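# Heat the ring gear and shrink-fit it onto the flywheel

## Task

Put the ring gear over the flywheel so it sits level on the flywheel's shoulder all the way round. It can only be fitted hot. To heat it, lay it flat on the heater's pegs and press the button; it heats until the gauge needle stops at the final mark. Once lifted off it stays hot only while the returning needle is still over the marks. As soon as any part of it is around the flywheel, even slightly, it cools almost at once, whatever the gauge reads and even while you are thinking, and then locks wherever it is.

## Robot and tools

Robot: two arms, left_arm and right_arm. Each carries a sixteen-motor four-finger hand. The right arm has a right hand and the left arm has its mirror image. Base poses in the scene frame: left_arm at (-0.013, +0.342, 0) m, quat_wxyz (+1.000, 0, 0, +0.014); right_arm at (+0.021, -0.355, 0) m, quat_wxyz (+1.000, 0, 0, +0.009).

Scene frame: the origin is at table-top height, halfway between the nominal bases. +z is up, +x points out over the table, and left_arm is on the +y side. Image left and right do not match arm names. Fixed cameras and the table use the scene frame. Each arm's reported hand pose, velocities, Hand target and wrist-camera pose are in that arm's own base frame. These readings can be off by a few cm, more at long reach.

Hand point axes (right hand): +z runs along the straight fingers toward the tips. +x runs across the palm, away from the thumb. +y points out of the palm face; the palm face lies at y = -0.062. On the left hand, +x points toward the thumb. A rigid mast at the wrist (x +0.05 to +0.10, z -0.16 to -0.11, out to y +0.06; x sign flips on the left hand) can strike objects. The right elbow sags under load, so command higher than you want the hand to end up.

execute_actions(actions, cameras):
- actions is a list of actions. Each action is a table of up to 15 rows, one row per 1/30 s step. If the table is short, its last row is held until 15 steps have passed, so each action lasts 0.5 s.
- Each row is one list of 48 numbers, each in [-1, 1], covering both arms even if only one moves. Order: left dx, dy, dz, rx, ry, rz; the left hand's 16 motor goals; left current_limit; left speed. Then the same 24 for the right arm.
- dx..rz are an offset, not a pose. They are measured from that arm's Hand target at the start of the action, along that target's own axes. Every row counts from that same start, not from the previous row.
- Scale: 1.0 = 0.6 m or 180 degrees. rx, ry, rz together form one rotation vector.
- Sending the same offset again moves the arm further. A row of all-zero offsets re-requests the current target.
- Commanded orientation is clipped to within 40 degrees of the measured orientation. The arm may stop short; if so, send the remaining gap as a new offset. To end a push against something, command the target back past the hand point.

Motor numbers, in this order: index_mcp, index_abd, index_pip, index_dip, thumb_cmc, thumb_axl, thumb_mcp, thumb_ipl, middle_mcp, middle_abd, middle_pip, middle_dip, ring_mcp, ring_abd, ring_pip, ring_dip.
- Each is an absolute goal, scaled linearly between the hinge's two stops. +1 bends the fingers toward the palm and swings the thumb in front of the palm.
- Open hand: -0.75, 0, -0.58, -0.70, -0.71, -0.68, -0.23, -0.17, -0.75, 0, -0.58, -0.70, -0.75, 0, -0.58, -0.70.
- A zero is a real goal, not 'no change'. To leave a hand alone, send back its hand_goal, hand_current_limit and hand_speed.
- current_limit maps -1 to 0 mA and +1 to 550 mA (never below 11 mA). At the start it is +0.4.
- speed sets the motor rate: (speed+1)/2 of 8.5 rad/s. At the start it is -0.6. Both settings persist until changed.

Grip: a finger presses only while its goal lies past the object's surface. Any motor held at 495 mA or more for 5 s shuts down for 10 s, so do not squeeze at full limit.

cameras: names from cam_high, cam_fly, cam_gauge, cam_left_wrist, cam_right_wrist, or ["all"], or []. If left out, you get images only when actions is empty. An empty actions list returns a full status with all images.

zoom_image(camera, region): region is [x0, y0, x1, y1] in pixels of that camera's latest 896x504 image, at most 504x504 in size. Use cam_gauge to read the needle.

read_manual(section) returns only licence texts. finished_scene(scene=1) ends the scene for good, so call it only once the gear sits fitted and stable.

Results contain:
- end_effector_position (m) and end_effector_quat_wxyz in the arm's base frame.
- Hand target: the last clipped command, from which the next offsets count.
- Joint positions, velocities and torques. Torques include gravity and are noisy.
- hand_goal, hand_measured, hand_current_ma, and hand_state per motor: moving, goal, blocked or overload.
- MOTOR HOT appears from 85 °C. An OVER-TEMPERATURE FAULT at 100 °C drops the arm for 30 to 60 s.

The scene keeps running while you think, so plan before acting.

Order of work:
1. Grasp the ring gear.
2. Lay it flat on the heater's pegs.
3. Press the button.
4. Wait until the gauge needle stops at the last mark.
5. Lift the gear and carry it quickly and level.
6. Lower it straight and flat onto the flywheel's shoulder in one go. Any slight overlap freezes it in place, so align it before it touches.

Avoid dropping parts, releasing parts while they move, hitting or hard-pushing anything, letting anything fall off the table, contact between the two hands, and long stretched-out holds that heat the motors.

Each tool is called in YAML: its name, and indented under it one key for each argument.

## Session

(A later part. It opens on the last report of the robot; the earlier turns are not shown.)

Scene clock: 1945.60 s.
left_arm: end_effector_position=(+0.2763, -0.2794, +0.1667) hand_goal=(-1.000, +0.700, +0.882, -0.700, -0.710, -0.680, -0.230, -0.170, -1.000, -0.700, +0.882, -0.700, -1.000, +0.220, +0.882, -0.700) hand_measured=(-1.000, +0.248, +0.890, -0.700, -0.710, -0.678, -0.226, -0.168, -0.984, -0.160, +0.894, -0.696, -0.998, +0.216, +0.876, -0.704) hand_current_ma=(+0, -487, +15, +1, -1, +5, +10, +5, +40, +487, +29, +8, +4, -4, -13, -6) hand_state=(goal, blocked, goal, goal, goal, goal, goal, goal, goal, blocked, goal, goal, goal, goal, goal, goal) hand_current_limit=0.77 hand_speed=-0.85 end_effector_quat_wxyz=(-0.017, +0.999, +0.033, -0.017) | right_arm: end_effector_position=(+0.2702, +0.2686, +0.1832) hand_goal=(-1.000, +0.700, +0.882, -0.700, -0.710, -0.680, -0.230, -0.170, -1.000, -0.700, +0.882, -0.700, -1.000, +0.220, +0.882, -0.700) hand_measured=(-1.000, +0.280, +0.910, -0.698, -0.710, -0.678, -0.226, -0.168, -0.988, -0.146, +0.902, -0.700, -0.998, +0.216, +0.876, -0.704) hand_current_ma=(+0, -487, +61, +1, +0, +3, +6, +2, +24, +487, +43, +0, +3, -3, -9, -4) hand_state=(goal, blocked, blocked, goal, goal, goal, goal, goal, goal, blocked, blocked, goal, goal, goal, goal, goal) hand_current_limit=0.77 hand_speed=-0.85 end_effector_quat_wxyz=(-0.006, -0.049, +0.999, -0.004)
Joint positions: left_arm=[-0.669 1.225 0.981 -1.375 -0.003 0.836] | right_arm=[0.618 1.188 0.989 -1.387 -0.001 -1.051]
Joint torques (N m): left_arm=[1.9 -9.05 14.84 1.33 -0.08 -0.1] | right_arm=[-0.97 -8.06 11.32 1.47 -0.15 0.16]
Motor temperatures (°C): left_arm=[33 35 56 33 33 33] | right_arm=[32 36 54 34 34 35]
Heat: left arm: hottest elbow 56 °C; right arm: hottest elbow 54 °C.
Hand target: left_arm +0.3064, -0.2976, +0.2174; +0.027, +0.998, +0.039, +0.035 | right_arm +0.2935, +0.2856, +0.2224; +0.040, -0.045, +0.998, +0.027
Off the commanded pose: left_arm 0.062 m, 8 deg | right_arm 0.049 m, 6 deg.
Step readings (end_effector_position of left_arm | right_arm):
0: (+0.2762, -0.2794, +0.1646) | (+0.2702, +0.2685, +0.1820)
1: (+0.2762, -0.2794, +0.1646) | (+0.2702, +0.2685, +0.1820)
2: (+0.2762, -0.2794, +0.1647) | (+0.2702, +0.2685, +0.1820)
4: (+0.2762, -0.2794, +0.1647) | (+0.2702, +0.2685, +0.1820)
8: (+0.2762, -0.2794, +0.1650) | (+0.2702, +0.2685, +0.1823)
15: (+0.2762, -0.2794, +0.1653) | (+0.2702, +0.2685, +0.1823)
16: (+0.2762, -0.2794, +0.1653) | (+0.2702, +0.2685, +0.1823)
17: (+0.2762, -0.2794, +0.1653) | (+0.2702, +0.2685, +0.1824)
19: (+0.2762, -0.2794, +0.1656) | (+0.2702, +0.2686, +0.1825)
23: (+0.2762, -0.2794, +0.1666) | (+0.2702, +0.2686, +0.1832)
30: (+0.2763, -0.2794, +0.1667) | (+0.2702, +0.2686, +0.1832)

execute_actions:
  actions:
    - [[0.0083,0.0007,-0.0133,0,0,0,-1,0.7,0.882,-0.7,-0.71,-0.68,-0.23,-0.17,-1,-0.7,0.882,-0.7,-1,0.22,0.882,-0.7,0.77,-0.85,-0.0177,0.0047,-0.0278,-0.0032,-0.0055,0,-1,0.7,0.882,-0.7,-0.71,-0.68,-0.23,-0.17,-1,-0.7,0.882,-0.7,-1,0.22,0.882,-0.7,0.77,-0.85]]

Scene clock: 1955.93 s.
left_arm: end_effector_position=(+0.2838, -0.2797, +0.1739) hand_goal=(-1.000, +0.700, +0.882, -0.700, -0.710, -0.680, -0.230, -0.170, -1.000, -0.700, +0.882, -0.700, -1.000, +0.220, +0.882, -0.700) hand_measured=(-1.000, +0.248, +0.882, -0.700, -0.710, -0.678, -0.226, -0.168, -0.988, -0.160, +0.894, -0.696, -0.998, +0.216, +0.876, -0.704) hand_current_ma=(+0, -487, -1, +1, -1, +5, +10, +5, +29, +487, +29, +8, +4, -4, -13, -6) hand_state=(goal, blocked, goal, goal, goal, goal, goal, goal, goal, blocked, goal, goal, goal, goal, goal, goal) hand_current_limit=0.77 hand_speed=-0.85 end_effector_quat_wxyz=(-0.012, +0.999, +0.037, -0.010) | right_arm: end_effector_position=(+0.2770, +0.2710, +0.1921) hand_goal=(-1.000, +0.700, +0.882, -0.700, -0.710, -0.680, -0.230, -0.170, -1.000, -0.700, +0.882, -0.700, -1.000, +0.220, +0.882, -0.700) hand_measured=(-1.000, +0.280, +0.896, -0.698, -0.710, -0.678, -0.226, -0.168, -0.992, -0.146, +0.902, -0.700, -0.998, +0.216, +0.876, -0.704) hand_current_ma=(+0, -487, +27, +1, +0, +3, +6, +2, +14, +487, +40, +0, +3, -3, -9, -4) hand_state=(goal, blocked, goal, goal, goal, goal, goal, goal, goal, blocked, goal, goal, goal, goal, goal, goal) hand_current_limit=0.77 hand_speed=-0.85 end_effector_quat_wxyz=(+0.004, -0.048, +0.999, +0.000)
Joint positions: left_arm=[-0.659 1.225 0.998 -1.375 -0.006 0.837] | right_arm=[0.615 1.188 1.01 -1.387 0.004 -1.051]
Joint torques (N m): left_arm=[1.08 -8.47 15.72 0.91 0.01 0.01] | right_arm=[-1.2 -7.36 12.85 0.75 -0.28 0.07]
Motor temperatures (°C): left_arm=[33 35 58 33 33 33] | right_arm=[32 36 57 34 34 35]
Heat: left arm: hottest elbow 58 °C; right arm: hottest elbow 57 °C.
Hand target: left_arm +0.3107, -0.2973, +0.2257; +0.027, +0.998, +0.039, +0.035 | right_arm +0.3024, +0.2884, +0.2400; +0.049, -0.046, +0.997, +0.032
Off the commanded pose: left_arm 0.061 m, 7 deg | right_arm 0.057 m, 6 deg.
Step readings (end_effector_position of left_arm | right_arm):
0: (+0.2763, -0.2794, +0.1667) | (+0.2702, +0.2686, +0.1832)
1: (+0.2763, -0.2794, +0.1667) | (+0.2702, +0.2686, +0.1832)
2: (+0.2764, -0.2795, +0.1669) | (+0.2704, +0.2687, +0.1836)
4: (+0.2772, -0.2796, +0.1677) | (+0.2714, +0.2691, +0.1848)
8: (+0.2814, -0.2794, +0.1713) | (+0.2744, +0.2704, +0.1890)
15: (+0.2838, -0.2797, +0.1739) | (+0.2770, +0.2710, +0.1921)

execute_actions:
  actions:
    - [[-0.0238,-0.0221,0.0435,0.013,-0.014,0,-1,0.7,0.882,-0.7,-0.71,-0.68,-0.23,-0.17,-1,-0.7,0.882,-0.7,-1,0.22,0.882,-0.7,0.77,-0.85,0.0281,-0.0163,0.0435,0.0096,0.0165,0,-1,0.7,0.882,-0.7,-0.71,-0.68,-0.23,-0.17,-1,-0.7,0.882,-0.7,-1,0.22,0.882,-0.7,0.77,-0.85]]
    - [[0.005,0.0004,0.0133,0,0,0,-1,0.7,0.882,-0.7,-0.71,-0.68,-0.23,-0.17,-1,-0.7,0.882,-0.7,-1,0.22,0.882,-0.7,0.77,-0.85,-0.005,-0.0004,0.0133,0,0,0,-1,0.7,0.882,-0.7,-0.71,-0.68,-0.23,-0.17,-1,-0.7,0.882,-0.7,-1,0.22,0.882,-0.7,0.77,-0.85]]
  cameras: ["cam_fly","cam_high"]

zoom_image:
  camera: "cam_fly"
  region: [230, 0, 610, 180]

zoom_image:
  camera: "cam_high"
  region: [350, 130, 490, 260]

Scene clock: 1965.27 s.
left_arm: end_effector_position=(+0.2871, -0.2791, +0.1690) hand_goal=(-1.000, +0.700, +0.882, -0.700, -0.710, -0.680, -0.230, -0.170, -1.000, -0.700, +0.882, -0.700, -1.000, +0.220, +0.882, -0.700) hand_measured=(-1.000, +0.248, +0.880, -0.700, -0.710, -0.678, -0.226, -0.168, -0.988, -0.160, +0.894, -0.696, -0.998, +0.216, +0.876, -0.704) hand_current_ma=(+0, -487, -1, +1, -1, +5, +10, +5, +29, +487, +29, +7, +4, -4, -13, -6) hand_state=(goal, blocked, goal, goal, goal, goal, goal, goal, goal, blocked, goal, goal, goal, goal, goal, goal) hand_current_limit=0.77 hand_speed=-0.85 end_effector_quat_wxyz=(-0.015, +0.999, +0.039, -0.013) | right_arm: end_effector_position=(+0.2818, +0.2722, +0.1867) hand_goal=(-1.000, +0.700, +0.882, -0.700, -0.710, -0.680, -0.230, -0.170, -1.000, -0.700, +0.882, -0.700, -1.000, +0.220, +0.882, -0.700) hand_measured=(-1.000, +0.280, +0.896, -0.698, -0.710, -0.678, -0.226, -0.168, -0.992, -0.146, +0.902, -0.700, -0.998, +0.216, +0.876, -0.704) hand_current_ma=(+0, -487, +27, +1, +0, +3, +6, +2, +12, +487, +40, +0, +3, -3, -9, -4) hand_state=(goal, blocked, goal, goal, goal, goal, goal, goal, goal, blocked, goal, goal, goal, goal, goal, goal) hand_current_limit=0.77 hand_speed=-0.85 end_effector_quat_wxyz=(+0.002, -0.046, +0.999, -0.001)
Joint positions: left_arm=[-0.652 1.239 0.998 -1.369 -0.006 0.841] | right_arm=[0.611 1.205 1.01 -1.373 0.004 -1.051]
Joint torques (N m): left_arm=[1.14 -7.47 10.37 1.35 -0.06 -0.05] | right_arm=[-1.73 -6.65 8.64 1.42 -0.29 0.09]
Motor temperatures (°C): left_arm=[33 35 59 33 33 33] | right_arm=[32 36 60 34 34 35]
Heat: left arm: hottest elbow 59 °C; right arm: hottest elbow 60 °C.
Hand target: left_arm +0.3006, -0.2866, +0.1901; +0.007, +0.999, +0.039, +0.013 | right_arm +0.2925, +0.2793, +0.2039; +0.023, -0.046, +0.999, +0.016
Off the commanded pose: left_arm 0.026 m, 4 deg | right_arm 0.022 m, 3 deg.
Step readings (end_effector_position of left_arm | right_arm):
0: (+0.2838, -0.2797, +0.1739) | (+0.2770, +0.2710, +0.1921)
1: (+0.2838, -0.2797, +0.1739) | (+0.2770, +0.2710, +0.1921)
2: (+0.2838, -0.2797, +0.1739) | (+0.2770, +0.2710, +0.1921)
4: (+0.2838, -0.2797, +0.1739) | (+0.2770, +0.2710, +0.1921)
8: (+0.2838, -0.2797, +0.1739) | (+0.2771, +0.2710, +0.1916)
15: (+0.2839, -0.2798, +0.1732) | (+0.2771, +0.2711, +0.1910)
16: (+0.2840, -0.2797, +0.1732) | (+0.2771, +0.2711, +0.1910)
17: (+0.2840, -0.2797, +0.1731) | (+0.2772, +0.2711, +0.1909)
19: (+0.2844, -0.2793, +0.1724) | (+0.2779, +0.2713, +0.1902)
23: (+0.2859, -0.2792, +0.1701) | (+0.2806, +0.2719, +0.1879)
30: (+0.2871, -0.2791, +0.1690) | (+0.2818, +0.2722, +0.1867)
Images, in order (width x height): cam_high 896x504, cam_fly 896x504.

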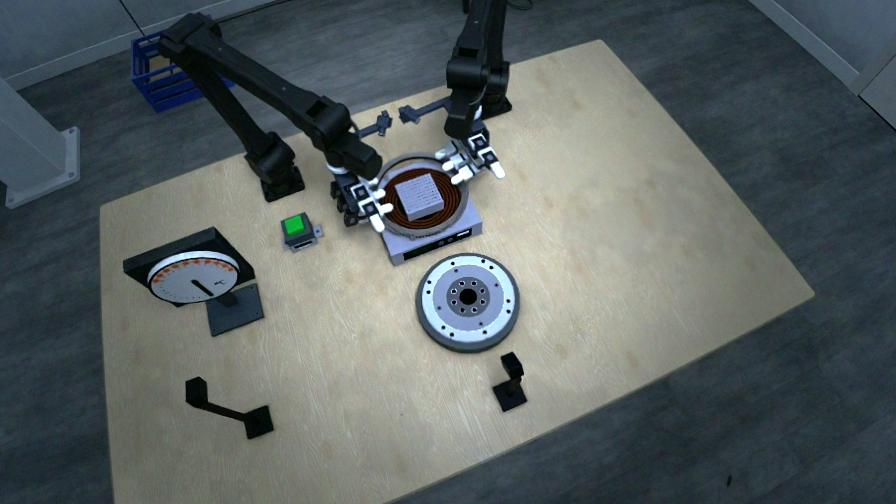

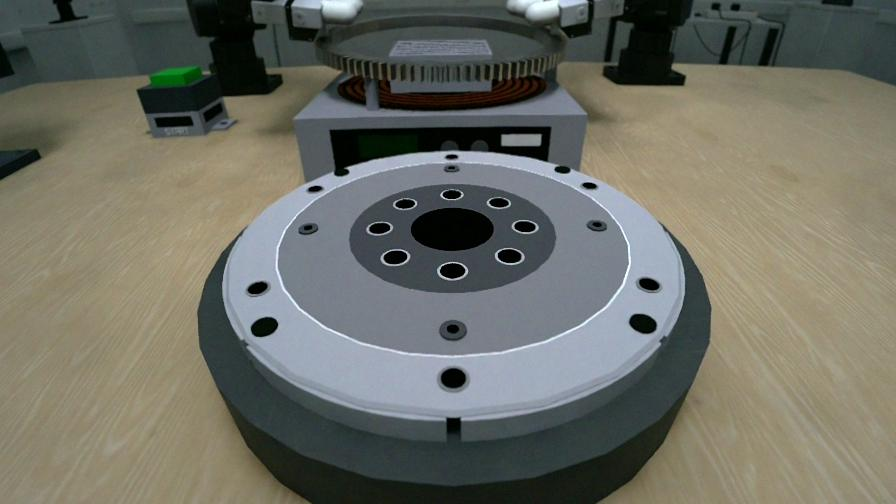

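Scaled by 1.326 from the camera's 896x504 image, which has a finer 1280x720 frame.

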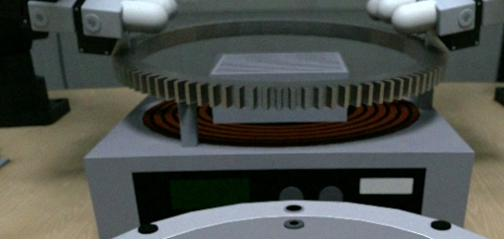

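Scaled by 3.600 from the camera's 896x504 image, which has a finer 1280x720 frame.

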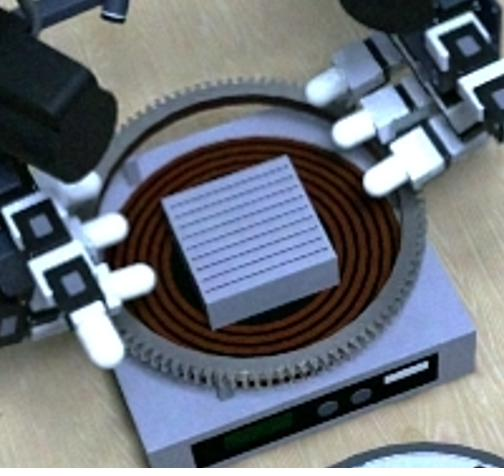

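zoom_image:
  camera: "cam_high"
  region: [380, 205, 460, 255]

zoom_image:
  camera: "cam_fly"
  region: [310, 10, 450, 120]

zoom_image:
  camera: "cam_high"
  region: [365, 145, 445, 195]

zoom_image:
  camera: "cam_high"
  region: [430, 165, 490, 215]

zoom_image:
  camera: "cam_fly"
  region: [480, 0, 600, 90]

Scaled by 6.300 from the camera's 896x504 image, which has a finer 1280x720 frame.

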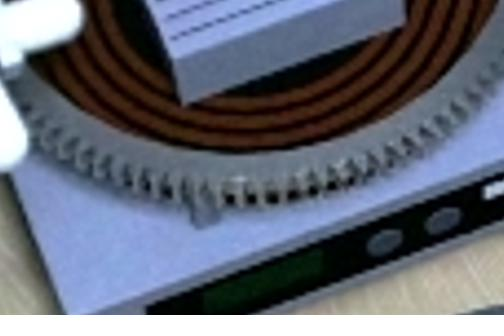

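Scaled by 3.600 from the camera's 896x504 image, which has a finer 1280x720 frame.

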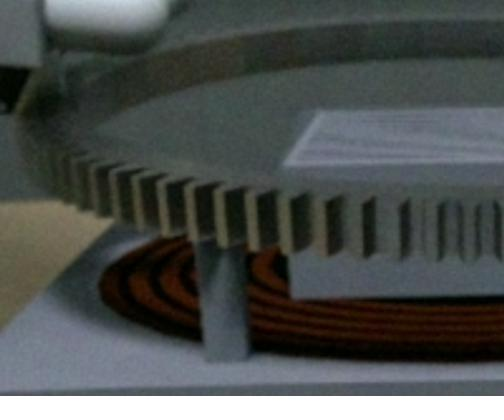

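Scaled by 6.300 from the camera's 896x504 image, which has a finer 1280x720 frame.

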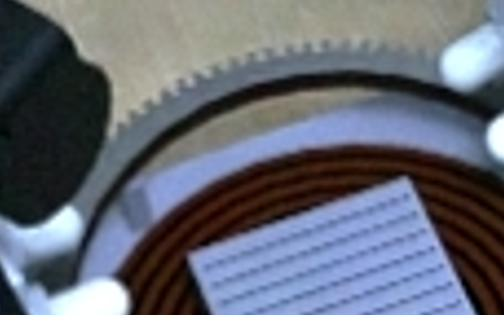

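Scaled by 8.400 from the camera's 896x504 image, which has a finer 1280x720 frame.

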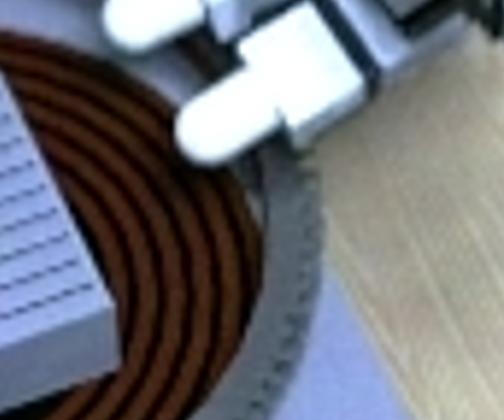

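Scaled by 4.200 from the camera's 896x504 image, which has a finer 1280x720 frame.

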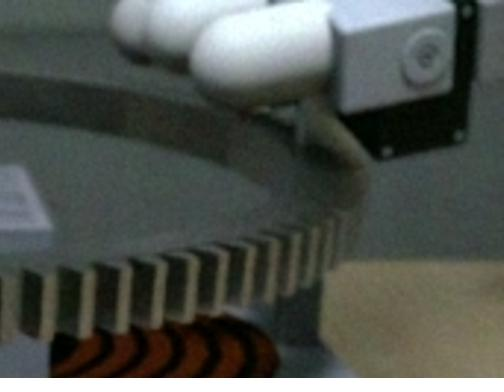

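execute_actions:
  actions: []
  cameras: ["cam_left_wrist","cam_right_wrist"]

zoom_image:
  camera: "cam_left_wrist"
  region: [380, 0, 896, 200]

zoom_image:
  camera: "cam_right_wrist"
  region: [50, 0, 566, 200]

Scene clock: 2033.97 s.
left_arm: end_effector_position=(+0.2871, -0.2791, +0.1690) hand_goal=(-1.000, +0.700, +0.882, -0.700, -0.710, -0.680, -0.230, -0.170, -1.000, -0.700, +0.882, -0.700, -1.000, +0.220, +0.882, -0.700) hand_measured=(-1.000, +0.248, +0.880, -0.700, -0.710, -0.678, -0.226, -0.168, -0.988, -0.160, +0.894, -0.696, -0.998, +0.216, +0.876, -0.704) hand_current_ma=(+0, -487, -1, +1, -1, +5, +10, +5, +29, +487, +29, +7, +4, -4, -13, -6) hand_state=(goal, blocked, goal, goal, goal, goal, goal, goal, goal, blocked, goal, goal, goal, goal, goal, goal) hand_current_limit=0.77 hand_speed=-0.85 end_effector_quat_wxyz=(-0.015, +0.999, +0.039, -0.013) | right_arm: end_effector_position=(+0.2818, +0.2722, +0.1867) hand_goal=(-1.000, +0.700, +0.882, -0.700, -0.710, -0.680, -0.230, -0.170, -1.000, -0.700, +0.882, -0.700, -1.000, +0.220, +0.882, -0.700) hand_measured=(-1.000, +0.280, +0.896, -0.698, -0.710, -0.678, -0.226, -0.168, -0.992, -0.146, +0.902, -0.700, -0.998, +0.216, +0.876, -0.704) hand_current_ma=(+0, -487, +27, +1, +0, +3, +6, +2, +12, +487, +40, +0, +3, -3, -9, -4) hand_state=(goal, blocked, goal, goal, goal, goal, goal, goal, goal, blocked, goal, goal, goal, goal, goal, goal) hand_current_limit=0.77 hand_speed=-0.85 end_effector_quat_wxyz=(+0.002, -0.046, +0.999, -0.001)
Joint positions: left_arm=[-0.652 1.239 0.998 -1.369 -0.006 0.841] | right_arm=[0.611 1.205 1.01 -1.373 0.004 -1.051]
Joint velocities: within noise
Joint torques (N m): left_arm=[1.08 -8.18 10.33 1.37 -0.01 -0.03] | right_arm=[-0.62 -6.83 8.53 1.26 -0.22 0.03]
Motor temperatures (°C): left_arm=[33 35 57 33 33 33] | right_arm=[32 36 57 34 34 35]
Heat: left arm: hottest elbow 57 °C; right arm: hottest elbow 57 °C.
Hand target: left_arm +0.3006, -0.2866, +0.1901; +0.007, +0.999, +0.039, +0.013 | right_arm +0.2925, +0.2793, +0.2039; +0.023, -0.046, +0.999, +0.016
Off the commanded pose: left_arm 0.026 m, 4 deg | right_arm 0.022 m, 3 deg.
Images, in order (width x height): cam_left_wrist 896x504, cam_right_wrist 896x504.

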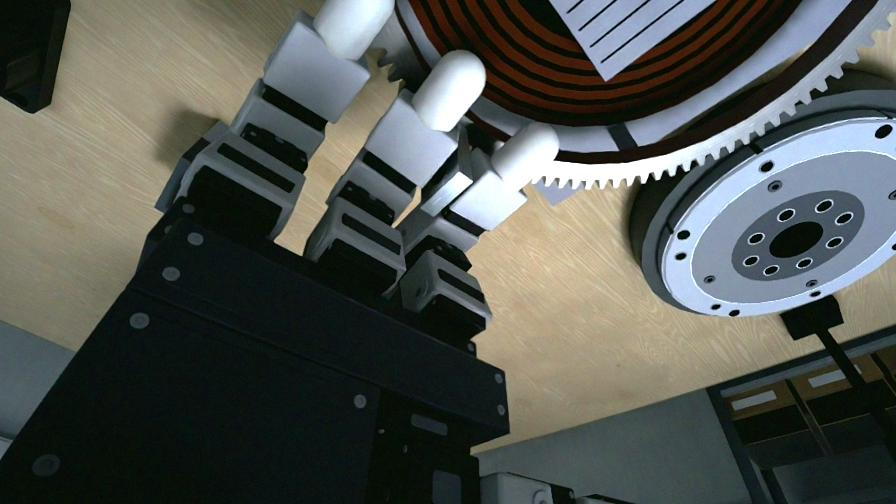

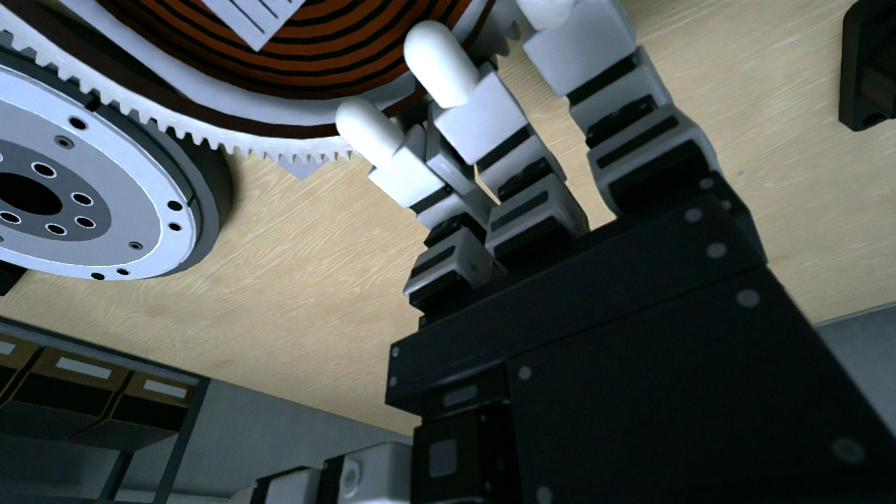

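Region (380, 0, 896, 200) is 516x200 pixels. A region can be at most 504 by 504 pixels.

Region (50, 0, 566, 200) is 516x200 pixels. A region can be at most 504 by 504 pixels.

execute_actions:
  actions:
    - [[0.0278,0.0258,-0.0508,-0.0152,0.0163,0,-1,0.7,0.882,-0.7,-0.71,-0.68,-0.23,-0.17,-1,-0.7,0.882,-0.7,-1,0.22,0.882,-0.7,0.77,-0.85,-0.0281,0.0163,-0.0435,-0.0096,-0.0165,0,-1,0.7,0.882,-0.7,-0.71,-0.68,-0.23,-0.17,-1,-0.7,0.882,-0.7,-1,0.22,0.882,-0.7,0.77,-0.85]]
    - [[0.01,0.0008,-0.0133,0,0,0,-1,0.7,0.882,-0.7,-0.71,-0.68,-0.23,-0.17,-1,-0.7,0.882,-0.7,-1,0.22,0.882,-0.7,0.77,-0.85,-0.01,-0.0009,-0.0133,0,0,0,-1,0.7,0.882,-0.7,-0.71,-0.68,-0.23,-0.17,-1,-0.7,0.882,-0.7,-1,0.22,0.882,-0.7,0.77,-0.85]]

Scene clock: 2059.33 s.
left_arm: end_effector_position=(+0.2955, -0.2799, +0.1783) hand_goal=(-1.000, +0.700, +0.882, -0.700, -0.710, -0.680, -0.230, -0.170, -1.000, -0.700, +0.882, -0.700, -1.000, +0.220, +0.882, -0.700) hand_measured=(-1.000, +0.248, +0.878, -0.700, -0.710, -0.678, -0.226, -0.168, -0.992, -0.160, +0.894, -0.696, -0.998, +0.216, +0.876, -0.704) hand_current_ma=(+0, -487, -7, +1, -1, +5, +10, +5, +20, +487, +29, +7, +4, -4, -13, -6) hand_state=(goal, blocked, goal, goal, goal, goal, goal, goal, goal, blocked, goal, goal, goal, goal, goal, goal) hand_current_limit=0.77 hand_speed=-0.85 end_effector_quat_wxyz=(-0.009, +0.999, +0.039, -0.004) | right_arm: end_effector_position=(+0.2898, +0.2709, +0.1938) hand_goal=(-1.000, +0.700, +0.882, -0.700, -0.710, -0.680, -0.230, -0.170, -1.000, -0.700, +0.882, -0.700, -1.000, +0.220, +0.882, -0.700) hand_measured=(-1.000, +0.280, +0.894, -0.698, -0.710, -0.678, -0.226, -0.168, -0.996, -0.146, +0.902, -0.700, -0.998, +0.216, +0.876, -0.704) hand_current_ma=(+0, -487, +23, +1, +0, +3, +6, +2, +7, +487, +40, +0, +3, -3, -9, -4) hand_state=(goal, blocked, goal, goal, goal, goal, goal, goal, goal, blocked, goal, goal, goal, goal, goal, goal) hand_current_limit=0.77 hand_speed=-0.85 end_effector_quat_wxyz=(+0.010, -0.040, +0.999, +0.002)
Joint positions: left_arm=[-0.64 1.239 1.02 -1.369 -0.008 0.852] | right_arm=[0.597 1.205 1.026 -1.373 0.007 -1.054]
Joint torques (N m): left_arm=[0.26 -8.88 15.82 0.9 0.13 -0.04] | right_arm=[-0.5 -6.53 12.97 0.39 -0.4 0.01]
Motor temperatures (°C): left_arm=[33 35 57 33 33 33] | right_arm=[32 36 57 34 34 35]
Heat: left arm: hottest elbow 57 °C; right arm: hottest elbow 57 °C.
Hand target: left_arm +0.3229, -0.2999, +0.2297; +0.030, +0.998, +0.039, +0.039 | right_arm +0.3125, +0.2891, +0.2397; +0.049, -0.046, +0.997, +0.032
Off the commanded pose: left_arm 0.062 m, 7 deg | right_arm 0.054 m, 6 deg.
Step readings (end_effector_position of left_arm | right_arm):
0: (+0.2871, -0.2791, +0.1690) | (+0.2818, +0.2722, +0.1867)
1: (+0.2871, -0.2791, +0.1690) | (+0.2818, +0.2722, +0.1867)
2: (+0.2871, -0.2791, +0.1690) | (+0.2818, +0.2722, +0.1867)
4: (+0.2871, -0.2791, +0.1690) | (+0.2818, +0.2722, +0.1867)
8: (+0.2871, -0.2791, +0.1690) | (+0.2818, +0.2722, +0.1867)
15: (+0.2871, -0.2791, +0.1690) | (+0.2818, +0.2722, +0.1867)
16: (+0.2871, -0.2791, +0.1690) | (+0.2818, +0.2722, +0.1867)
17: (+0.2872, -0.2791, +0.1692) | (+0.2819, +0.2721, +0.1867)
19: (+0.2885, -0.2793, +0.1707) | (+0.2826, +0.2717, +0.1870)
23: (+0.2927, -0.2800, +0.1755) | (+0.2864, +0.2709, +0.1902)
30: (+0.2956, -0.2799, +0.1783) | (+0.2899, +0.2709, +0.1938)

execute_actions:
  actions:
    - [[-0.0258,-0.0239,0.0471,0.0141,-0.0152,0,-1,0.7,0.882,-0.7,-0.71,-0.68,-0.23,-0.17,-1,-0.7,0.882,-0.7,-1,0.22,0.882,-0.7,0.77,-0.85,0.0281,-0.0163,0.0435,0.0096,0.0165,0,-1,0.7,0.882,-0.7,-0.71,-0.68,-0.23,-0.17,-1,-0.7,0.882,-0.7,-1,0.22,0.882,-0.7,0.77,-0.85]]
    - [[0,0,0.0133,0,0,0,-1,0.7,0.882,-0.7,-0.71,-0.68,-0.23,-0.17,-1,-0.7,0.882,-0.7,-1,0.22,0.882,-0.7,0.77,-0.85,0,0,0.0133,0,0,0,-1,0.7,0.882,-0.7,-0.71,-0.68,-0.23,-0.17,-1,-0.7,0.882,-0.7,-1,0.22,0.882,-0.7,0.77,-0.85]]
    - [[0,0,0.0133,0,0,0,-1,0.7,0.882,-0.7,-0.71,-0.68,-0.23,-0.17,-1,-0.7,0.882,-0.7,-1,0.22,0.882,-0.7,0.77,-0.85,0,0,0.0133,0,0,0,-1,0.7,0.882,-0.7,-0.71,-0.68,-0.23,-0.17,-1,-0.7,0.882,-0.7,-1,0.22,0.882,-0.7,0.77,-0.85]]
  cameras: ["cam_fly","cam_high"]

zoom_image:
  camera: "cam_fly"
  region: [230, 0, 610, 180]

zoom_image:
  camera: "cam_high"
  region: [350, 130, 490, 260]

Scene clock: 2070.27 s.
left_arm: end_effector_position=(+0.2969, -0.2789, +0.1646) hand_goal=(-1.000, +0.700, +0.882, -0.700, -0.710, -0.680, -0.230, -0.170, -1.000, -0.700, +0.882, -0.700, -1.000, +0.220, +0.882, -0.700) hand_measured=(-1.000, +0.248, +0.882, -0.700, -0.710, -0.678, -0.226, -0.168, -0.992, -0.160, +0.900, -0.698, -0.998, +0.216, +0.876, -0.704) hand_current_ma=(+0, -487, +0, -1, -1, +5, +10, +5, +20, +487, +42, +1, +4, -4, -13, -6) hand_state=(goal, blocked, goal, goal, goal, goal, goal, goal, goal, blocked, goal, goal, goal, goal, goal, goal) hand_current_limit=0.77 hand_speed=-0.85 end_effector_quat_wxyz=(-0.015, +0.999, +0.041, -0.010) | right_arm: end_effector_position=(+0.2938, +0.2730, +0.1854) hand_goal=(-1.000, +0.700, +0.882, -0.700, -0.710, -0.680, -0.230, -0.170, -1.000, -0.700, +0.882, -0.700, -1.000, +0.220, +0.882, -0.700) hand_measured=(-1.000, +0.280, +0.888, -0.698, -0.710, -0.678, -0.226, -0.168, -0.998, -0.146, +0.898, -0.700, -0.998, +0.216, +0.876, -0.704) hand_current_ma=(+0, -487, +10, +1, +0, +3, +6, +2, +3, +487, +31, +0, +3, -3, -9, -4) hand_state=(goal, blocked, goal, goal, goal, goal, goal, goal, goal, blocked, goal, goal, goal, goal, goal, goal) hand_current_limit=0.77 hand_speed=-0.85 end_effector_quat_wxyz=(+0.008, -0.041, +0.999, -0.001)
Joint positions: left_arm=[-0.637 1.26 1.004 -1.349 -0.01 0.853] | right_arm=[0.597 1.226 1.023 -1.356 0.009 -1.056]
Joint torques (N m): left_arm=[0.26 -8.06 9.89 1.58 0.21 0.02] | right_arm=[-0.85 -7.41 7.38 1.72 -0.49 0.03]
Motor temperatures (°C): left_arm=[33 35 60 33 33 33] | right_arm=[32 36 58 34 34 35]
Heat: left arm: hottest elbow 60 °C; right arm: hottest elbow 58 °C.
Hand target: left_arm +0.3093, -0.2887, +0.1834; +0.009, +0.999, +0.039, +0.014 | right_arm +0.2999, +0.2803, +0.1957; +0.024, -0.046, +0.999, +0.016
Off the commanded pose: left_arm 0.025 m, 4 deg | right_arm 0.014 m, 3 deg.
Step readings (end_effector_position of left_arm | right_arm):
0: (+0.2955, -0.2799, +0.1783) | (+0.2898, +0.2709, +0.1938)
1: (+0.2955, -0.2799, +0.1781) | (+0.2898, +0.2709, +0.1938)
2: (+0.2955, -0.2799, +0.1780) | (+0.2898, +0.2709, +0.1936)
4: (+0.2956, -0.2799, +0.1771) | (+0.2899, +0.2709, +0.1931)
8: (+0.2959, -0.2801, +0.1742) | (+0.2903, +0.2712, +0.1904)
15: (+0.2961, -0.2801, +0.1730) | (+0.2904, +0.2713, +0.1892)
16: (+0.2961, -0.2801, +0.1730) | (+0.2904, +0.2713, +0.1892)
17: (+0.2961, -0.2801, +0.1730) | (+0.2904, +0.2713, +0.1892)
19: (+0.2961, -0.2801, +0.1729) | (+0.2904, +0.2713, +0.1891)
23: (+0.2962, -0.2802, +0.1723) | (+0.2905, +0.2714, +0.1885)
30: (+0.2962, -0.2802, +0.1717) | (+0.2906, +0.2714, +0.1880)
31: (+0.2962, -0.2802, +0.1715) | (+0.2906, +0.2714, +0.1880)
32: (+0.2962, -0.2802, +0.1711) | (+0.2909, +0.2716, +0.1880)
34: (+0.2966, -0.2799, +0.1691) | (+0.2921, +0.2720, +0.1878)
38: (+0.2967, -0.2790, +0.1649) | (+0.2939, +0.2730, +0.1860)
45: (+0.2969, -0.2789, +0.1646) | (+0.2938, +0.2730, +0.1854)
Images, in order (width x height): cam_high 896x504, cam_fly 896x504.

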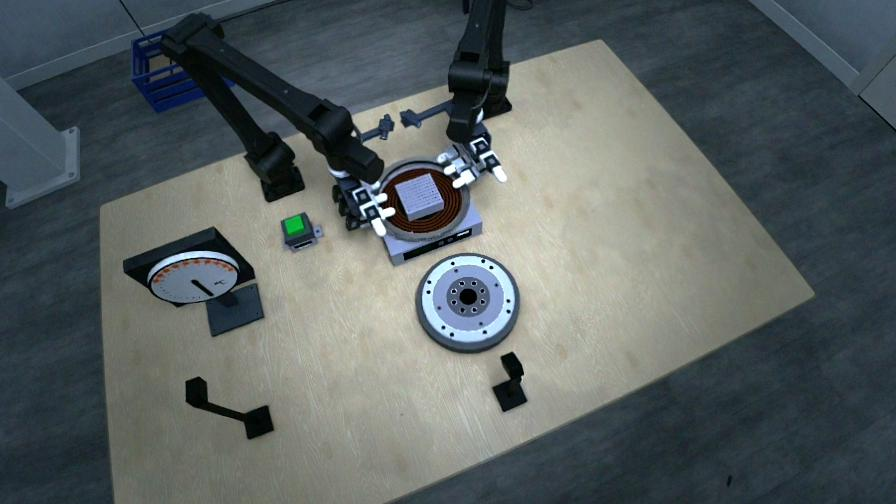

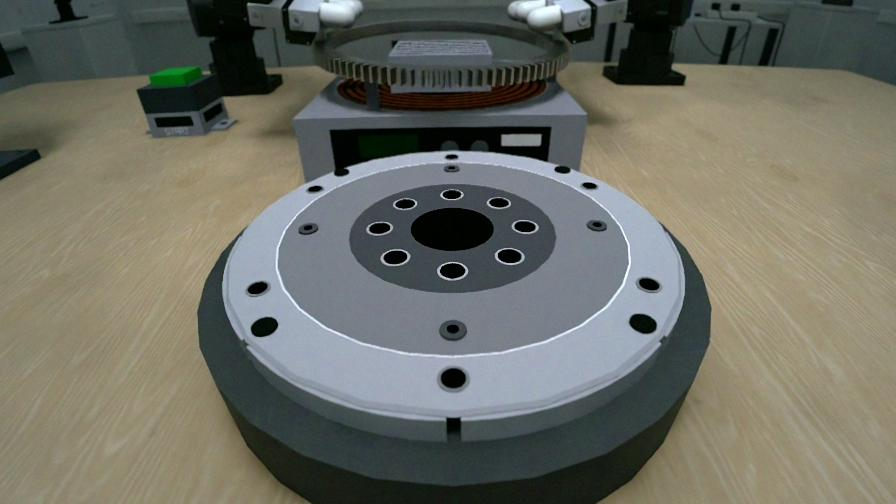

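Scaled by 1.326 from the camera's 896x504 image, which has a finer 1280x720 frame.

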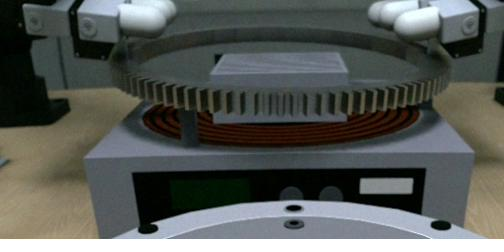

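Scaled by 3.600 from the camera's 896x504 image, which has a finer 1280x720 frame.

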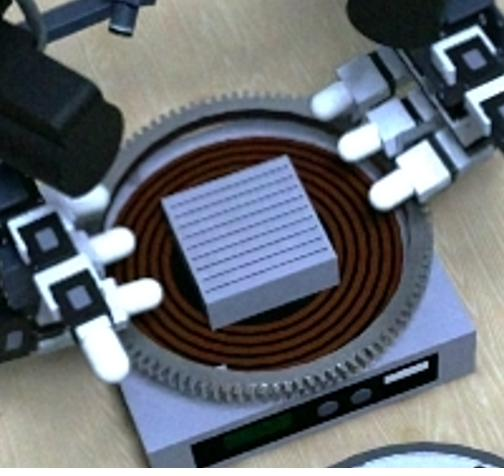

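zoom_image:
  camera: "cam_high"
  region: [365, 145, 445, 195]

zoom_image:
  camera: "cam_high"
  region: [380, 205, 460, 255]

zoom_image:
  camera: "cam_fly"
  region: [310, 10, 450, 120]

zoom_image:
  camera: "cam_fly"
  region: [480, 0, 600, 90]

Scaled by 6.300 from the camera's 896x504 image, which has a finer 1280x720 frame.

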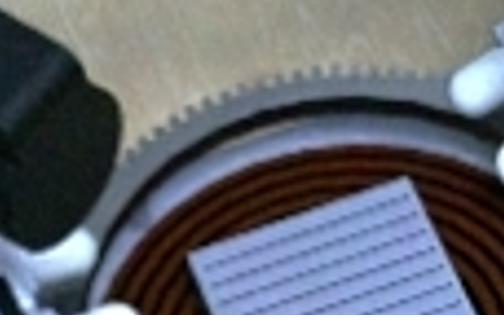

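Scaled by 6.300 from the camera's 896x504 image, which has a finer 1280x720 frame.

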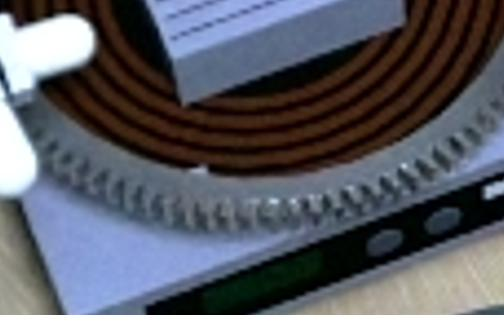

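Scaled by 3.600 from the camera's 896x504 image, which has a finer 1280x720 frame.

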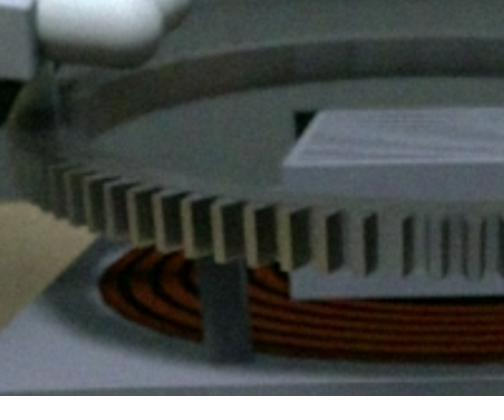

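Scaled by 4.200 from the camera's 896x504 image, which has a finer 1280x720 frame.

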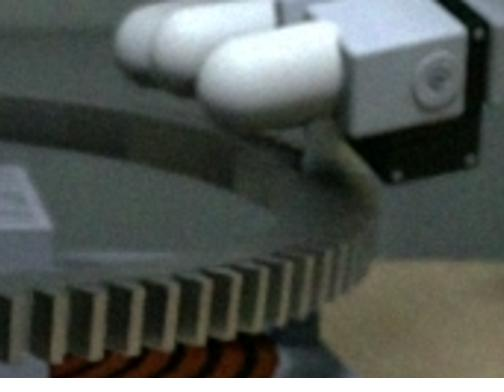

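execute_actions:
  actions:
    - [[0.0006,-0.0075,-0.003,0,0,0,-1,0.7,0.882,-0.7,-0.71,-0.68,-0.23,-0.17,-1,-0.7,0.882,-0.7,-1,0.22,0.882,-0.7,0.77,-0.85,0.0006,0.0075,-0.003,0,0,0,-1,0.7,0.882,-0.7,-0.71,-0.68,-0.23,-0.17,-1,-0.7,0.882,-0.7,-1,0.22,0.882,-0.7,0.77,-0.85]]

Scene clock: 2108.33 s.
left_arm: end_effector_position=(+0.2980, -0.2780, +0.1648) hand_goal=(-1.000, +0.700, +0.882, -0.700, -0.710, -0.680, -0.230, -0.170, -1.000, -0.700, +0.882, -0.700, -1.000, +0.220, +0.882, -0.700) hand_measured=(-1.000, +0.248, +0.882, -0.700, -0.710, -0.678, -0.226, -0.168, -0.992, -0.160, +0.900, -0.698, -0.998, +0.216, +0.876, -0.704) hand_current_ma=(+0, -487, +0, -1, -1, +5, +10, +5, +20, +487, +42, +1, +4, -4, -13, -6) hand_state=(goal, blocked, goal, goal, goal, goal, goal, goal, goal, blocked, goal, goal, goal, goal, goal, goal) hand_current_limit=0.77 hand_speed=-0.85 end_effector_quat_wxyz=(-0.014, +0.999, +0.038, -0.009) | right_arm: end_effector_position=(+0.2935, +0.2734, +0.1855) hand_goal=(-1.000, +0.700, +0.882, -0.700, -0.710, -0.680, -0.230, -0.170, -1.000, -0.700, +0.882, -0.700, -1.000, +0.220, +0.882, -0.700) hand_measured=(-1.000, +0.280, +0.890, -0.698, -0.710, -0.678, -0.226, -0.168, -0.996, -0.146, +0.898, -0.700, -0.998, +0.216, +0.876, -0.704) hand_current_ma=(+0, -487, +11, +1, +0, +3, +6, +2, +5, +487, +31, +0, +3, -3, -9, -4) hand_state=(goal, blocked, goal, goal, goal, goal, goal, goal, goal, blocked, goal, goal, goal, goal, goal, goal) hand_current_limit=0.77 hand_speed=-0.85 end_effector_quat_wxyz=(+0.007, -0.041, +0.999, +0.000)
Joint positions: left_arm=[-0.632 1.26 1.004 -1.347 -0.01 0.863] | right_arm=[0.597 1.226 1.023 -1.356 0.008 -1.056]
Joint torques (N m): left_arm=[0.26 -8.47 9.76 1.33 0.15 -0.05] | right_arm=[-0.5 -7.24 7.64 1.48 -0.37 0.14]
Motor temperatures (°C): left_arm=[33 34 57 33 33 33] | right_arm=[32 36 56 34 34 35]
Heat: left arm: hottest elbow 57 °C; right arm: hottest elbow 56 °C.
Hand target: left_arm +0.3093, -0.2841, +0.1851; +0.009, +0.999, +0.040, +0.014 | right_arm +0.2990, +0.2847, +0.1976; +0.024, -0.046, +0.999, +0.016
Off the commanded pose: left_arm 0.024 m, 4 deg | right_arm 0.017 m, 3 deg.
Step readings (end_effector_position of left_arm | right_arm):
0: (+0.2969, -0.2789, +0.1646) | (+0.2938, +0.2730, +0.1854)
1: (+0.2969, -0.2789, +0.1646) | (+0.2938, +0.2730, +0.1854)
2: (+0.2968, -0.2789, +0.1646) | (+0.2938, +0.2730, +0.1854)
4: (+0.2970, -0.2787, +0.1646) | (+0.2938, +0.2730, +0.1854)
8: (+0.2979, -0.2782, +0.1647) | (+0.2936, +0.2733, +0.1855)
15: (+0.2981, -0.2780, +0.1648) | (+0.2935, +0.2734, +0.1855)

execute_actions:
  actions:
    - [[0.0006,-0.0117,-0.003,0,0,0,-1,0.7,0.882,-0.7,-0.71,-0.68,-0.23,-0.17,-1,-0.7,0.882,-0.7,-1,0.22,0.882,-0.7,0.77,-0.85,0.0006,0.0075,-0.001,0,0,0,-1,0.7,0.882,-0.7,-0.71,-0.68,-0.23,-0.17,-1,-0.7,0.882,-0.7,-1,0.22,0.882,-0.7,0.77,-0.85]]

Scene clock: 2115.70 s.
left_arm: end_effector_position=(+0.3002, -0.2746, +0.1648) hand_goal=(-1.000, +0.700, +0.882, -0.700, -0.710, -0.680, -0.230, -0.170, -1.000, -0.700, +0.882, -0.700, -1.000, +0.220, +0.882, -0.700) hand_measured=(-1.000, +0.248, +0.882, -0.700, -0.710, -0.678, -0.226, -0.168, -0.992, -0.160, +0.898, -0.698, -0.998, +0.216, +0.876, -0.704) hand_current_ma=(+0, -487, +0, -1, -1, +5, +10, +5, +20, +487, +41, +1, +4, -4, -13, -6) hand_state=(goal, blocked, goal, goal, goal, goal, goal, goal, goal, blocked, goal, goal, goal, goal, goal, goal) hand_current_limit=0.77 hand_speed=-0.85 end_effector_quat_wxyz=(-0.013, +0.999, +0.036, -0.010) | right_arm: end_effector_position=(+0.2921, +0.2756, +0.1850) hand_goal=(-1.000, +0.700, +0.882, -0.700, -0.710, -0.680, -0.230, -0.170, -1.000, -0.700, +0.882, -0.700, -1.000, +0.220, +0.882, -0.700) hand_measured=(-1.000, +0.280, +0.890, -0.698, -0.710, -0.678, -0.226, -0.168, -0.996, -0.146, +0.898, -0.700, -0.998, +0.216, +0.876, -0.704) hand_current_ma=(+0, -487, +12, +1, +0, +3, +6, +2, +6, +487, +31, +0, +3, -3, -9, -4) hand_state=(goal, blocked, goal, goal, goal, goal, goal, goal, goal, blocked, goal, goal, goal, goal, goal, goal) hand_current_limit=0.77 hand_speed=-0.85 end_effector_quat_wxyz=(+0.007, -0.042, +0.999, -0.001)
Joint positions: left_arm=[-0.617 1.26 1.004 -1.346 -0.008 0.882] | right_arm=[0.606 1.227 1.023 -1.355 0.01 -1.049]
Joint torques (N m): left_arm=[2.2 -9.23 9.14 1.16 0.15 -0.08] | right_arm=[-0.15 -6.59 8.18 1.44 -0.51 0.19]
Motor temperatures (°C): left_arm=[33 34 57 33 33 33] | right_arm=[32 36 56 34 34 35]
Heat: left arm: hottest elbow 57 °C; right arm: hottest elbow 56 °C.
Hand target: left_arm +0.3090, -0.2771, +0.1869; +0.009, +0.999, +0.039, +0.014 | right_arm +0.2982, +0.2891, +0.1981; +0.023, -0.046, +0.999, +0.016
Off the commanded pose: left_arm 0.024 m, 4 deg | right_arm 0.020 m, 3 deg.
Step readings (end_effector_position of left_arm | right_arm):
0: (+0.2980, -0.2780, +0.1648) | (+0.2935, +0.2734, +0.1855)
1: (+0.2980, -0.2781, +0.1648) | (+0.2935, +0.2734, +0.1855)
2: (+0.2981, -0.2779, +0.1648) | (+0.2934, +0.2735, +0.1855)
4: (+0.2991, -0.2766, +0.1647) | (+0.2932, +0.2738, +0.1853)
8: (+0.2999, -0.2753, +0.1648) | (+0.2924, +0.2748, +0.1851)
15: (+0.3002, -0.2746, +0.1648) | (+0.2921, +0.2756, +0.1852)

execute_actions:
  actions:
    - [[-0.003,0,0.0133,0,0,0,-1,0.7,0.882,-0.7,-0.71,-0.68,-0.23,-0.17,-1,-0.7,0.882,-0.7,-1,0.22,0.882,-0.7,0.77,-0.85,0.003,0,0.0133,0,0,0,-1,0.7,0.882,-0.7,-0.71,-0.68,-0.23,-0.17,-1,-0.7,0.882,-0.7,-1,0.22,0.882,-0.7,0.77,-0.85]]
    - [[0,0,0.0133,0,0,0,-1,0.7,0.882,-0.7,-0.71,-0.68,-0.23,-0.17,-1,-0.7,0.882,-0.7,-1,0.22,0.882,-0.7,0.77,-0.85,0,0,0.0133,0,0,0,-1,0.7,0.882,-0.7,-0.71,-0.68,-0.23,-0.17,-1,-0.7,0.882,-0.7,-1,0.22,0.882,-0.7,0.77,-0.85]]
  cameras: ["cam_fly","cam_high"]

zoom_image:
  camera: "cam_fly"
  region: [230, 0, 610, 180]

zoom_image:
  camera: "cam_high"
  region: [350, 130, 490, 260]

Scene clock: 2123.07 s.
left_arm: end_effector_position=(+0.2981, -0.2737, +0.1651) hand_goal=(-1.000, +0.700, +0.882, -0.700, -0.710, -0.680, -0.230, -0.170, -1.000, -0.700, +0.882, -0.700, -1.000, +0.220, +0.882, -0.700) hand_measured=(-1.000, +0.248, +0.894, -0.700, -0.710, -0.678, -0.226, -0.168, -0.988, -0.162, +0.900, -0.698, -0.998, +0.216, +0.876, -0.704) hand_current_ma=(+0, -487, +26, -1, -1, +5, +10, +5, +28, +487, +47, +1, +4, -4, -13, -6) hand_state=(goal, blocked, goal, goal, goal, goal, goal, goal, goal, blocked, goal, goal, goal, goal, goal, goal) hand_current_limit=0.77 hand_speed=-0.85 end_effector_quat_wxyz=(-0.005, +0.999, +0.036, -0.002) | right_arm: end_effector_position=(+0.2930, +0.2752, +0.1800) hand_goal=(-1.000, +0.700, +0.882, -0.700, -0.710, -0.680, -0.230, -0.170, -1.000, -0.700, +0.882, -0.700, -1.000, +0.220, +0.882, -0.700) hand_measured=(-1.000, +0.280, +0.902, -0.698, -0.710, -0.678, -0.226, -0.168, -0.996, -0.146, +0.904, -0.700, -0.998, +0.216, +0.876, -0.704) hand_current_ma=(+0, -487, +38, +1, +0, +3, +6, +2, +5, +487, +47, +0, +3, -3, -9, -4) hand_state=(goal, blocked, goal, goal, goal, goal, goal, goal, goal, blocked, blocked, goal, goal, goal, goal, goal) hand_current_limit=0.77 hand_speed=-0.85 end_effector_quat_wxyz=(+0.010, -0.041, +0.999, -0.002)
Joint positions: left_arm=[-0.617 1.239 0.982 -1.323 -0.005 0.882] | right_arm=[0.606 1.228 1.01 -1.337 0.014 -1.047]
Joint torques (N m): left_arm=[0.67 -7.3 8.46 1.7 -0.02 -0.12] | right_arm=[0.26 -6.65 6.71 2.63 -0.63 0.17]
Motor temperatures (°C): left_arm=[33 34 57 33 33 33] | right_arm=[32 36 56 34 34 35]
Heat: left arm: hottest elbow 57 °C; right arm: hottest elbow 56 °C.
Hand target: left_arm +0.3077, -0.2775, +0.1709; +0.009, +0.999, +0.040, +0.014 | right_arm +0.2971, +0.2894, +0.1822; +0.024, -0.046, +0.999, +0.016
Off the commanded pose: left_arm 0.012 m, 2 deg | right_arm 0.015 m, 3 deg.
Step readings (end_effector_position of left_arm | right_arm):
0: (+0.3002, -0.2746, +0.1648) | (+0.2921, +0.2756, +0.1850)
1: (+0.3000, -0.2745, +0.1645) | (+0.2922, +0.2757, +0.1850)
2: (+0.3000, -0.2745, +0.1645) | (+0.2923, +0.2757, +0.1851)
4: (+0.2997, -0.2743, +0.1644) | (+0.2924, +0.2758, +0.1851)
8: (+0.2994, -0.2741, +0.1649) | (+0.2940, +0.2759, +0.1846)
15: (+0.2991, -0.2741, +0.1649) | (+0.2938, +0.2758, +0.1838)
16: (+0.2991, -0.2741, +0.1649) | (+0.2938, +0.2758, +0.1838)
17: (+0.2992, -0.2741, +0.1648) | (+0.2937, +0.2757, +0.1835)
19: (+0.2987, -0.2739, +0.1648) | (+0.2934, +0.2755, +0.1822)
23: (+0.2981, -0.2737, +0.1651) | (+0.2930, +0.2752, +0.1803)
30: (+0.2981, -0.2737, +0.1651) | (+0.2929, +0.2751, +0.1800)
Images, in order (width x height): cam_high 896x504, cam_fly 896x504.

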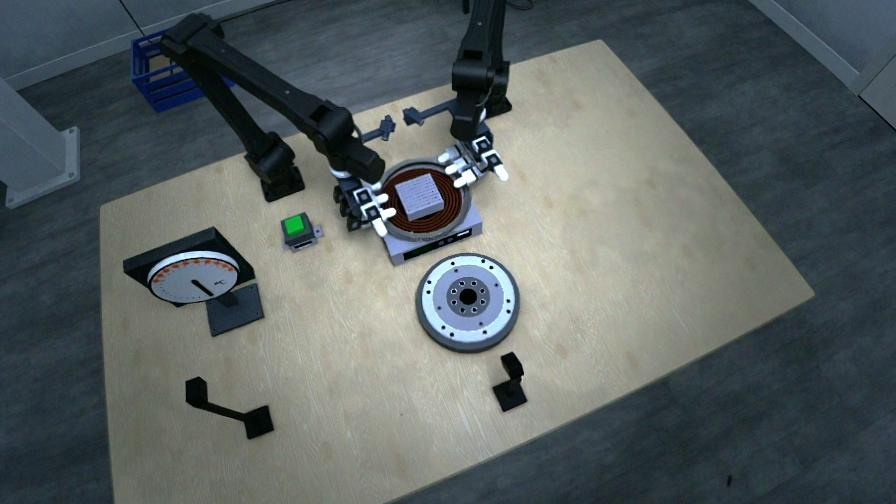

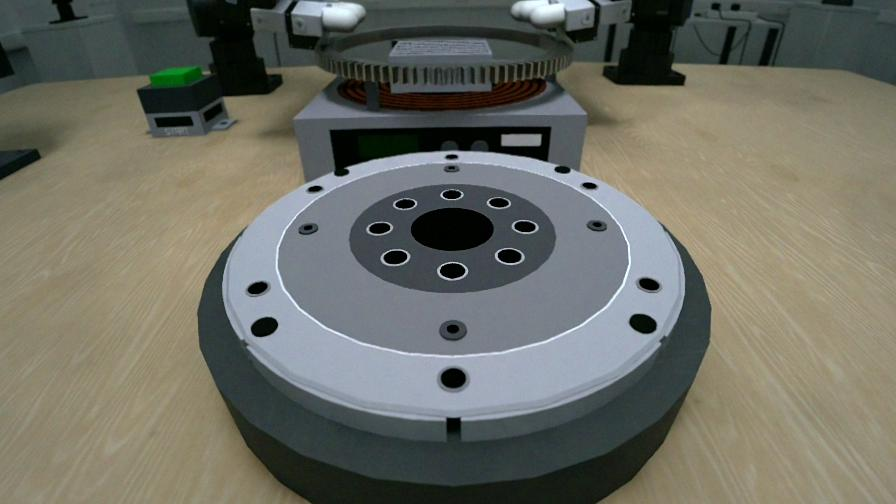

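Scaled by 1.326 from the camera's 896x504 image, which has a finer 1280x720 frame.

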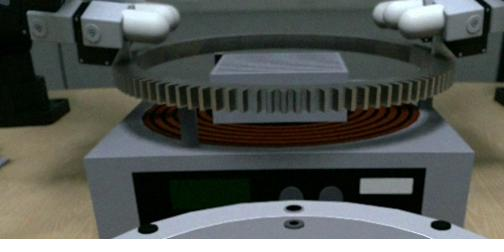

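Scaled by 3.600 from the camera's 896x504 image, which has a finer 1280x720 frame.

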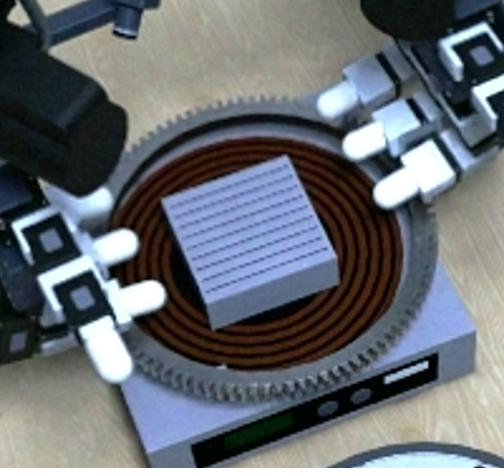

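execute_actions:
  actions:
    - [[0,0,0.0067,0,0,0,-1,0.7,0.882,-0.7,-0.71,-0.68,-0.23,-0.17,-1,-0.7,0.882,-0.7,-1,0.22,0.882,-0.7,0.77,-0.85,0,0,0.0133,0,0,0,-1,0.7,0.882,-0.7,-0.71,-0.68,-0.23,-0.17,-1,-0.7,0.882,-0.7,-1,0.22,0.882,-0.7,0.77,-0.85]]
  cameras: ["cam_fly"]

zoom_image:
  camera: "cam_fly"
  region: [230, 0, 610, 180]

Scene clock: 2128.50 s.
left_arm: end_effector_position=(+0.2971, -0.2734, +0.1651) hand_goal=(-1.000, +0.700, +0.882, -0.700, -0.710, -0.680, -0.230, -0.170, -1.000, -0.700, +0.882, -0.700, -1.000, +0.220, +0.882, -0.700) hand_measured=(-1.000, +0.248, +0.906, -0.700, -0.710, -0.678, -0.226, -0.168, -0.984, -0.170, +0.904, -0.698, -0.998, +0.216, +0.876, -0.704) hand_current_ma=(+0, -487, +61, -1, -1, +5, +10, +5, +39, +487, +55, +1, +4, -4, -13, -6) hand_state=(goal, blocked, blocked, goal, goal, goal, goal, goal, goal, blocked, blocked, goal, goal, goal, goal, goal) hand_current_limit=0.77 hand_speed=-0.85 end_effector_quat_wxyz=(-0.003, +0.999, +0.034, +0.000) | right_arm: end_effector_position=(+0.2923, +0.2745, +0.1762) hand_goal=(-1.000, +0.700, +0.882, -0.700, -0.710, -0.680, -0.230, -0.170, -1.000, -0.700, +0.882, -0.700, -1.000, +0.220, +0.882, -0.700) hand_measured=(-1.000, +0.280, +0.914, -0.698, -0.710, -0.678, -0.226, -0.168, -0.994, -0.146, +0.912, -0.700, -0.998, +0.216, +0.876, -0.704) hand_current_ma=(+0, -487, +76, +1, +0, +3, +6, +2, +9, +487, +68, +0, +3, -3, -9, -4) hand_state=(goal, blocked, blocked, goal, goal, goal, goal, goal, goal, blocked, blocked, goal, goal, goal, goal, goal) hand_current_limit=0.77 hand_speed=-0.85 end_effector_quat_wxyz=(+0.011, -0.041, +0.999, -0.002)
Joint positions: left_arm=[-0.617 1.234 0.977 -1.317 -0.005 0.885] | right_arm=[0.606 1.228 1 -1.327 0.015 -1.047]
Joint torques (N m): left_arm=[2.2 -6.36 7.9 2.03 0.04 -0.08] | right_arm=[0.62 -6.07 6.27 3.11 -0.66 0.13]
Motor temperatures (°C): left_arm=[33 34 56 33 33 33] | right_arm=[32 36 55 34 34 35]
Heat: left arm: hottest elbow 56 °C; right arm: hottest elbow 55 °C.
Hand target: left_arm +0.3078, -0.2777, +0.1670; +0.009, +0.999, +0.039, +0.014 | right_arm +0.2975, +0.2897, +0.1742; +0.024, -0.046, +0.999, +0.016
Off the commanded pose: left_arm 0.012 m, 2 deg | right_arm 0.016 m, 3 deg.
Step readings (end_effector_position of left_arm | right_arm):
0: (+0.2981, -0.2737, +0.1651) | (+0.2930, +0.2752, +0.1800)
1: (+0.2981, -0.2737, +0.1651) | (+0.2930, +0.2752, +0.1800)
2: (+0.2980, -0.2737, +0.1650) | (+0.2930, +0.2751, +0.1797)
4: (+0.2977, -0.2734, +0.1648) | (+0.2926, +0.2748, +0.1781)
8: (+0.2971, -0.2733, +0.1650) | (+0.2923, +0.2745, +0.1762)
15: (+0.2971, -0.2734, +0.1651) | (+0.2923, +0.2745, +0.1762)
Images, in order (width x height): cam_fly 896x504.

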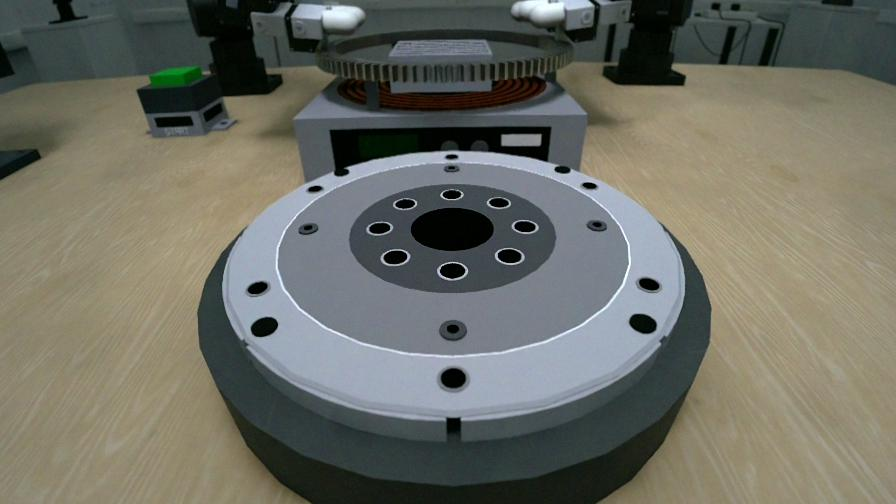

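Scaled by 1.326 from the camera's 896x504 image, which has a finer 1280x720 frame.

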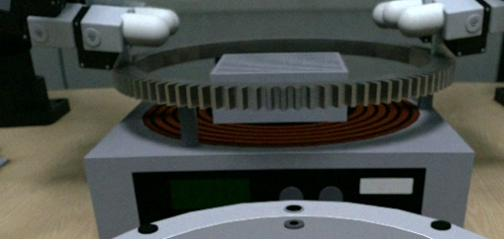

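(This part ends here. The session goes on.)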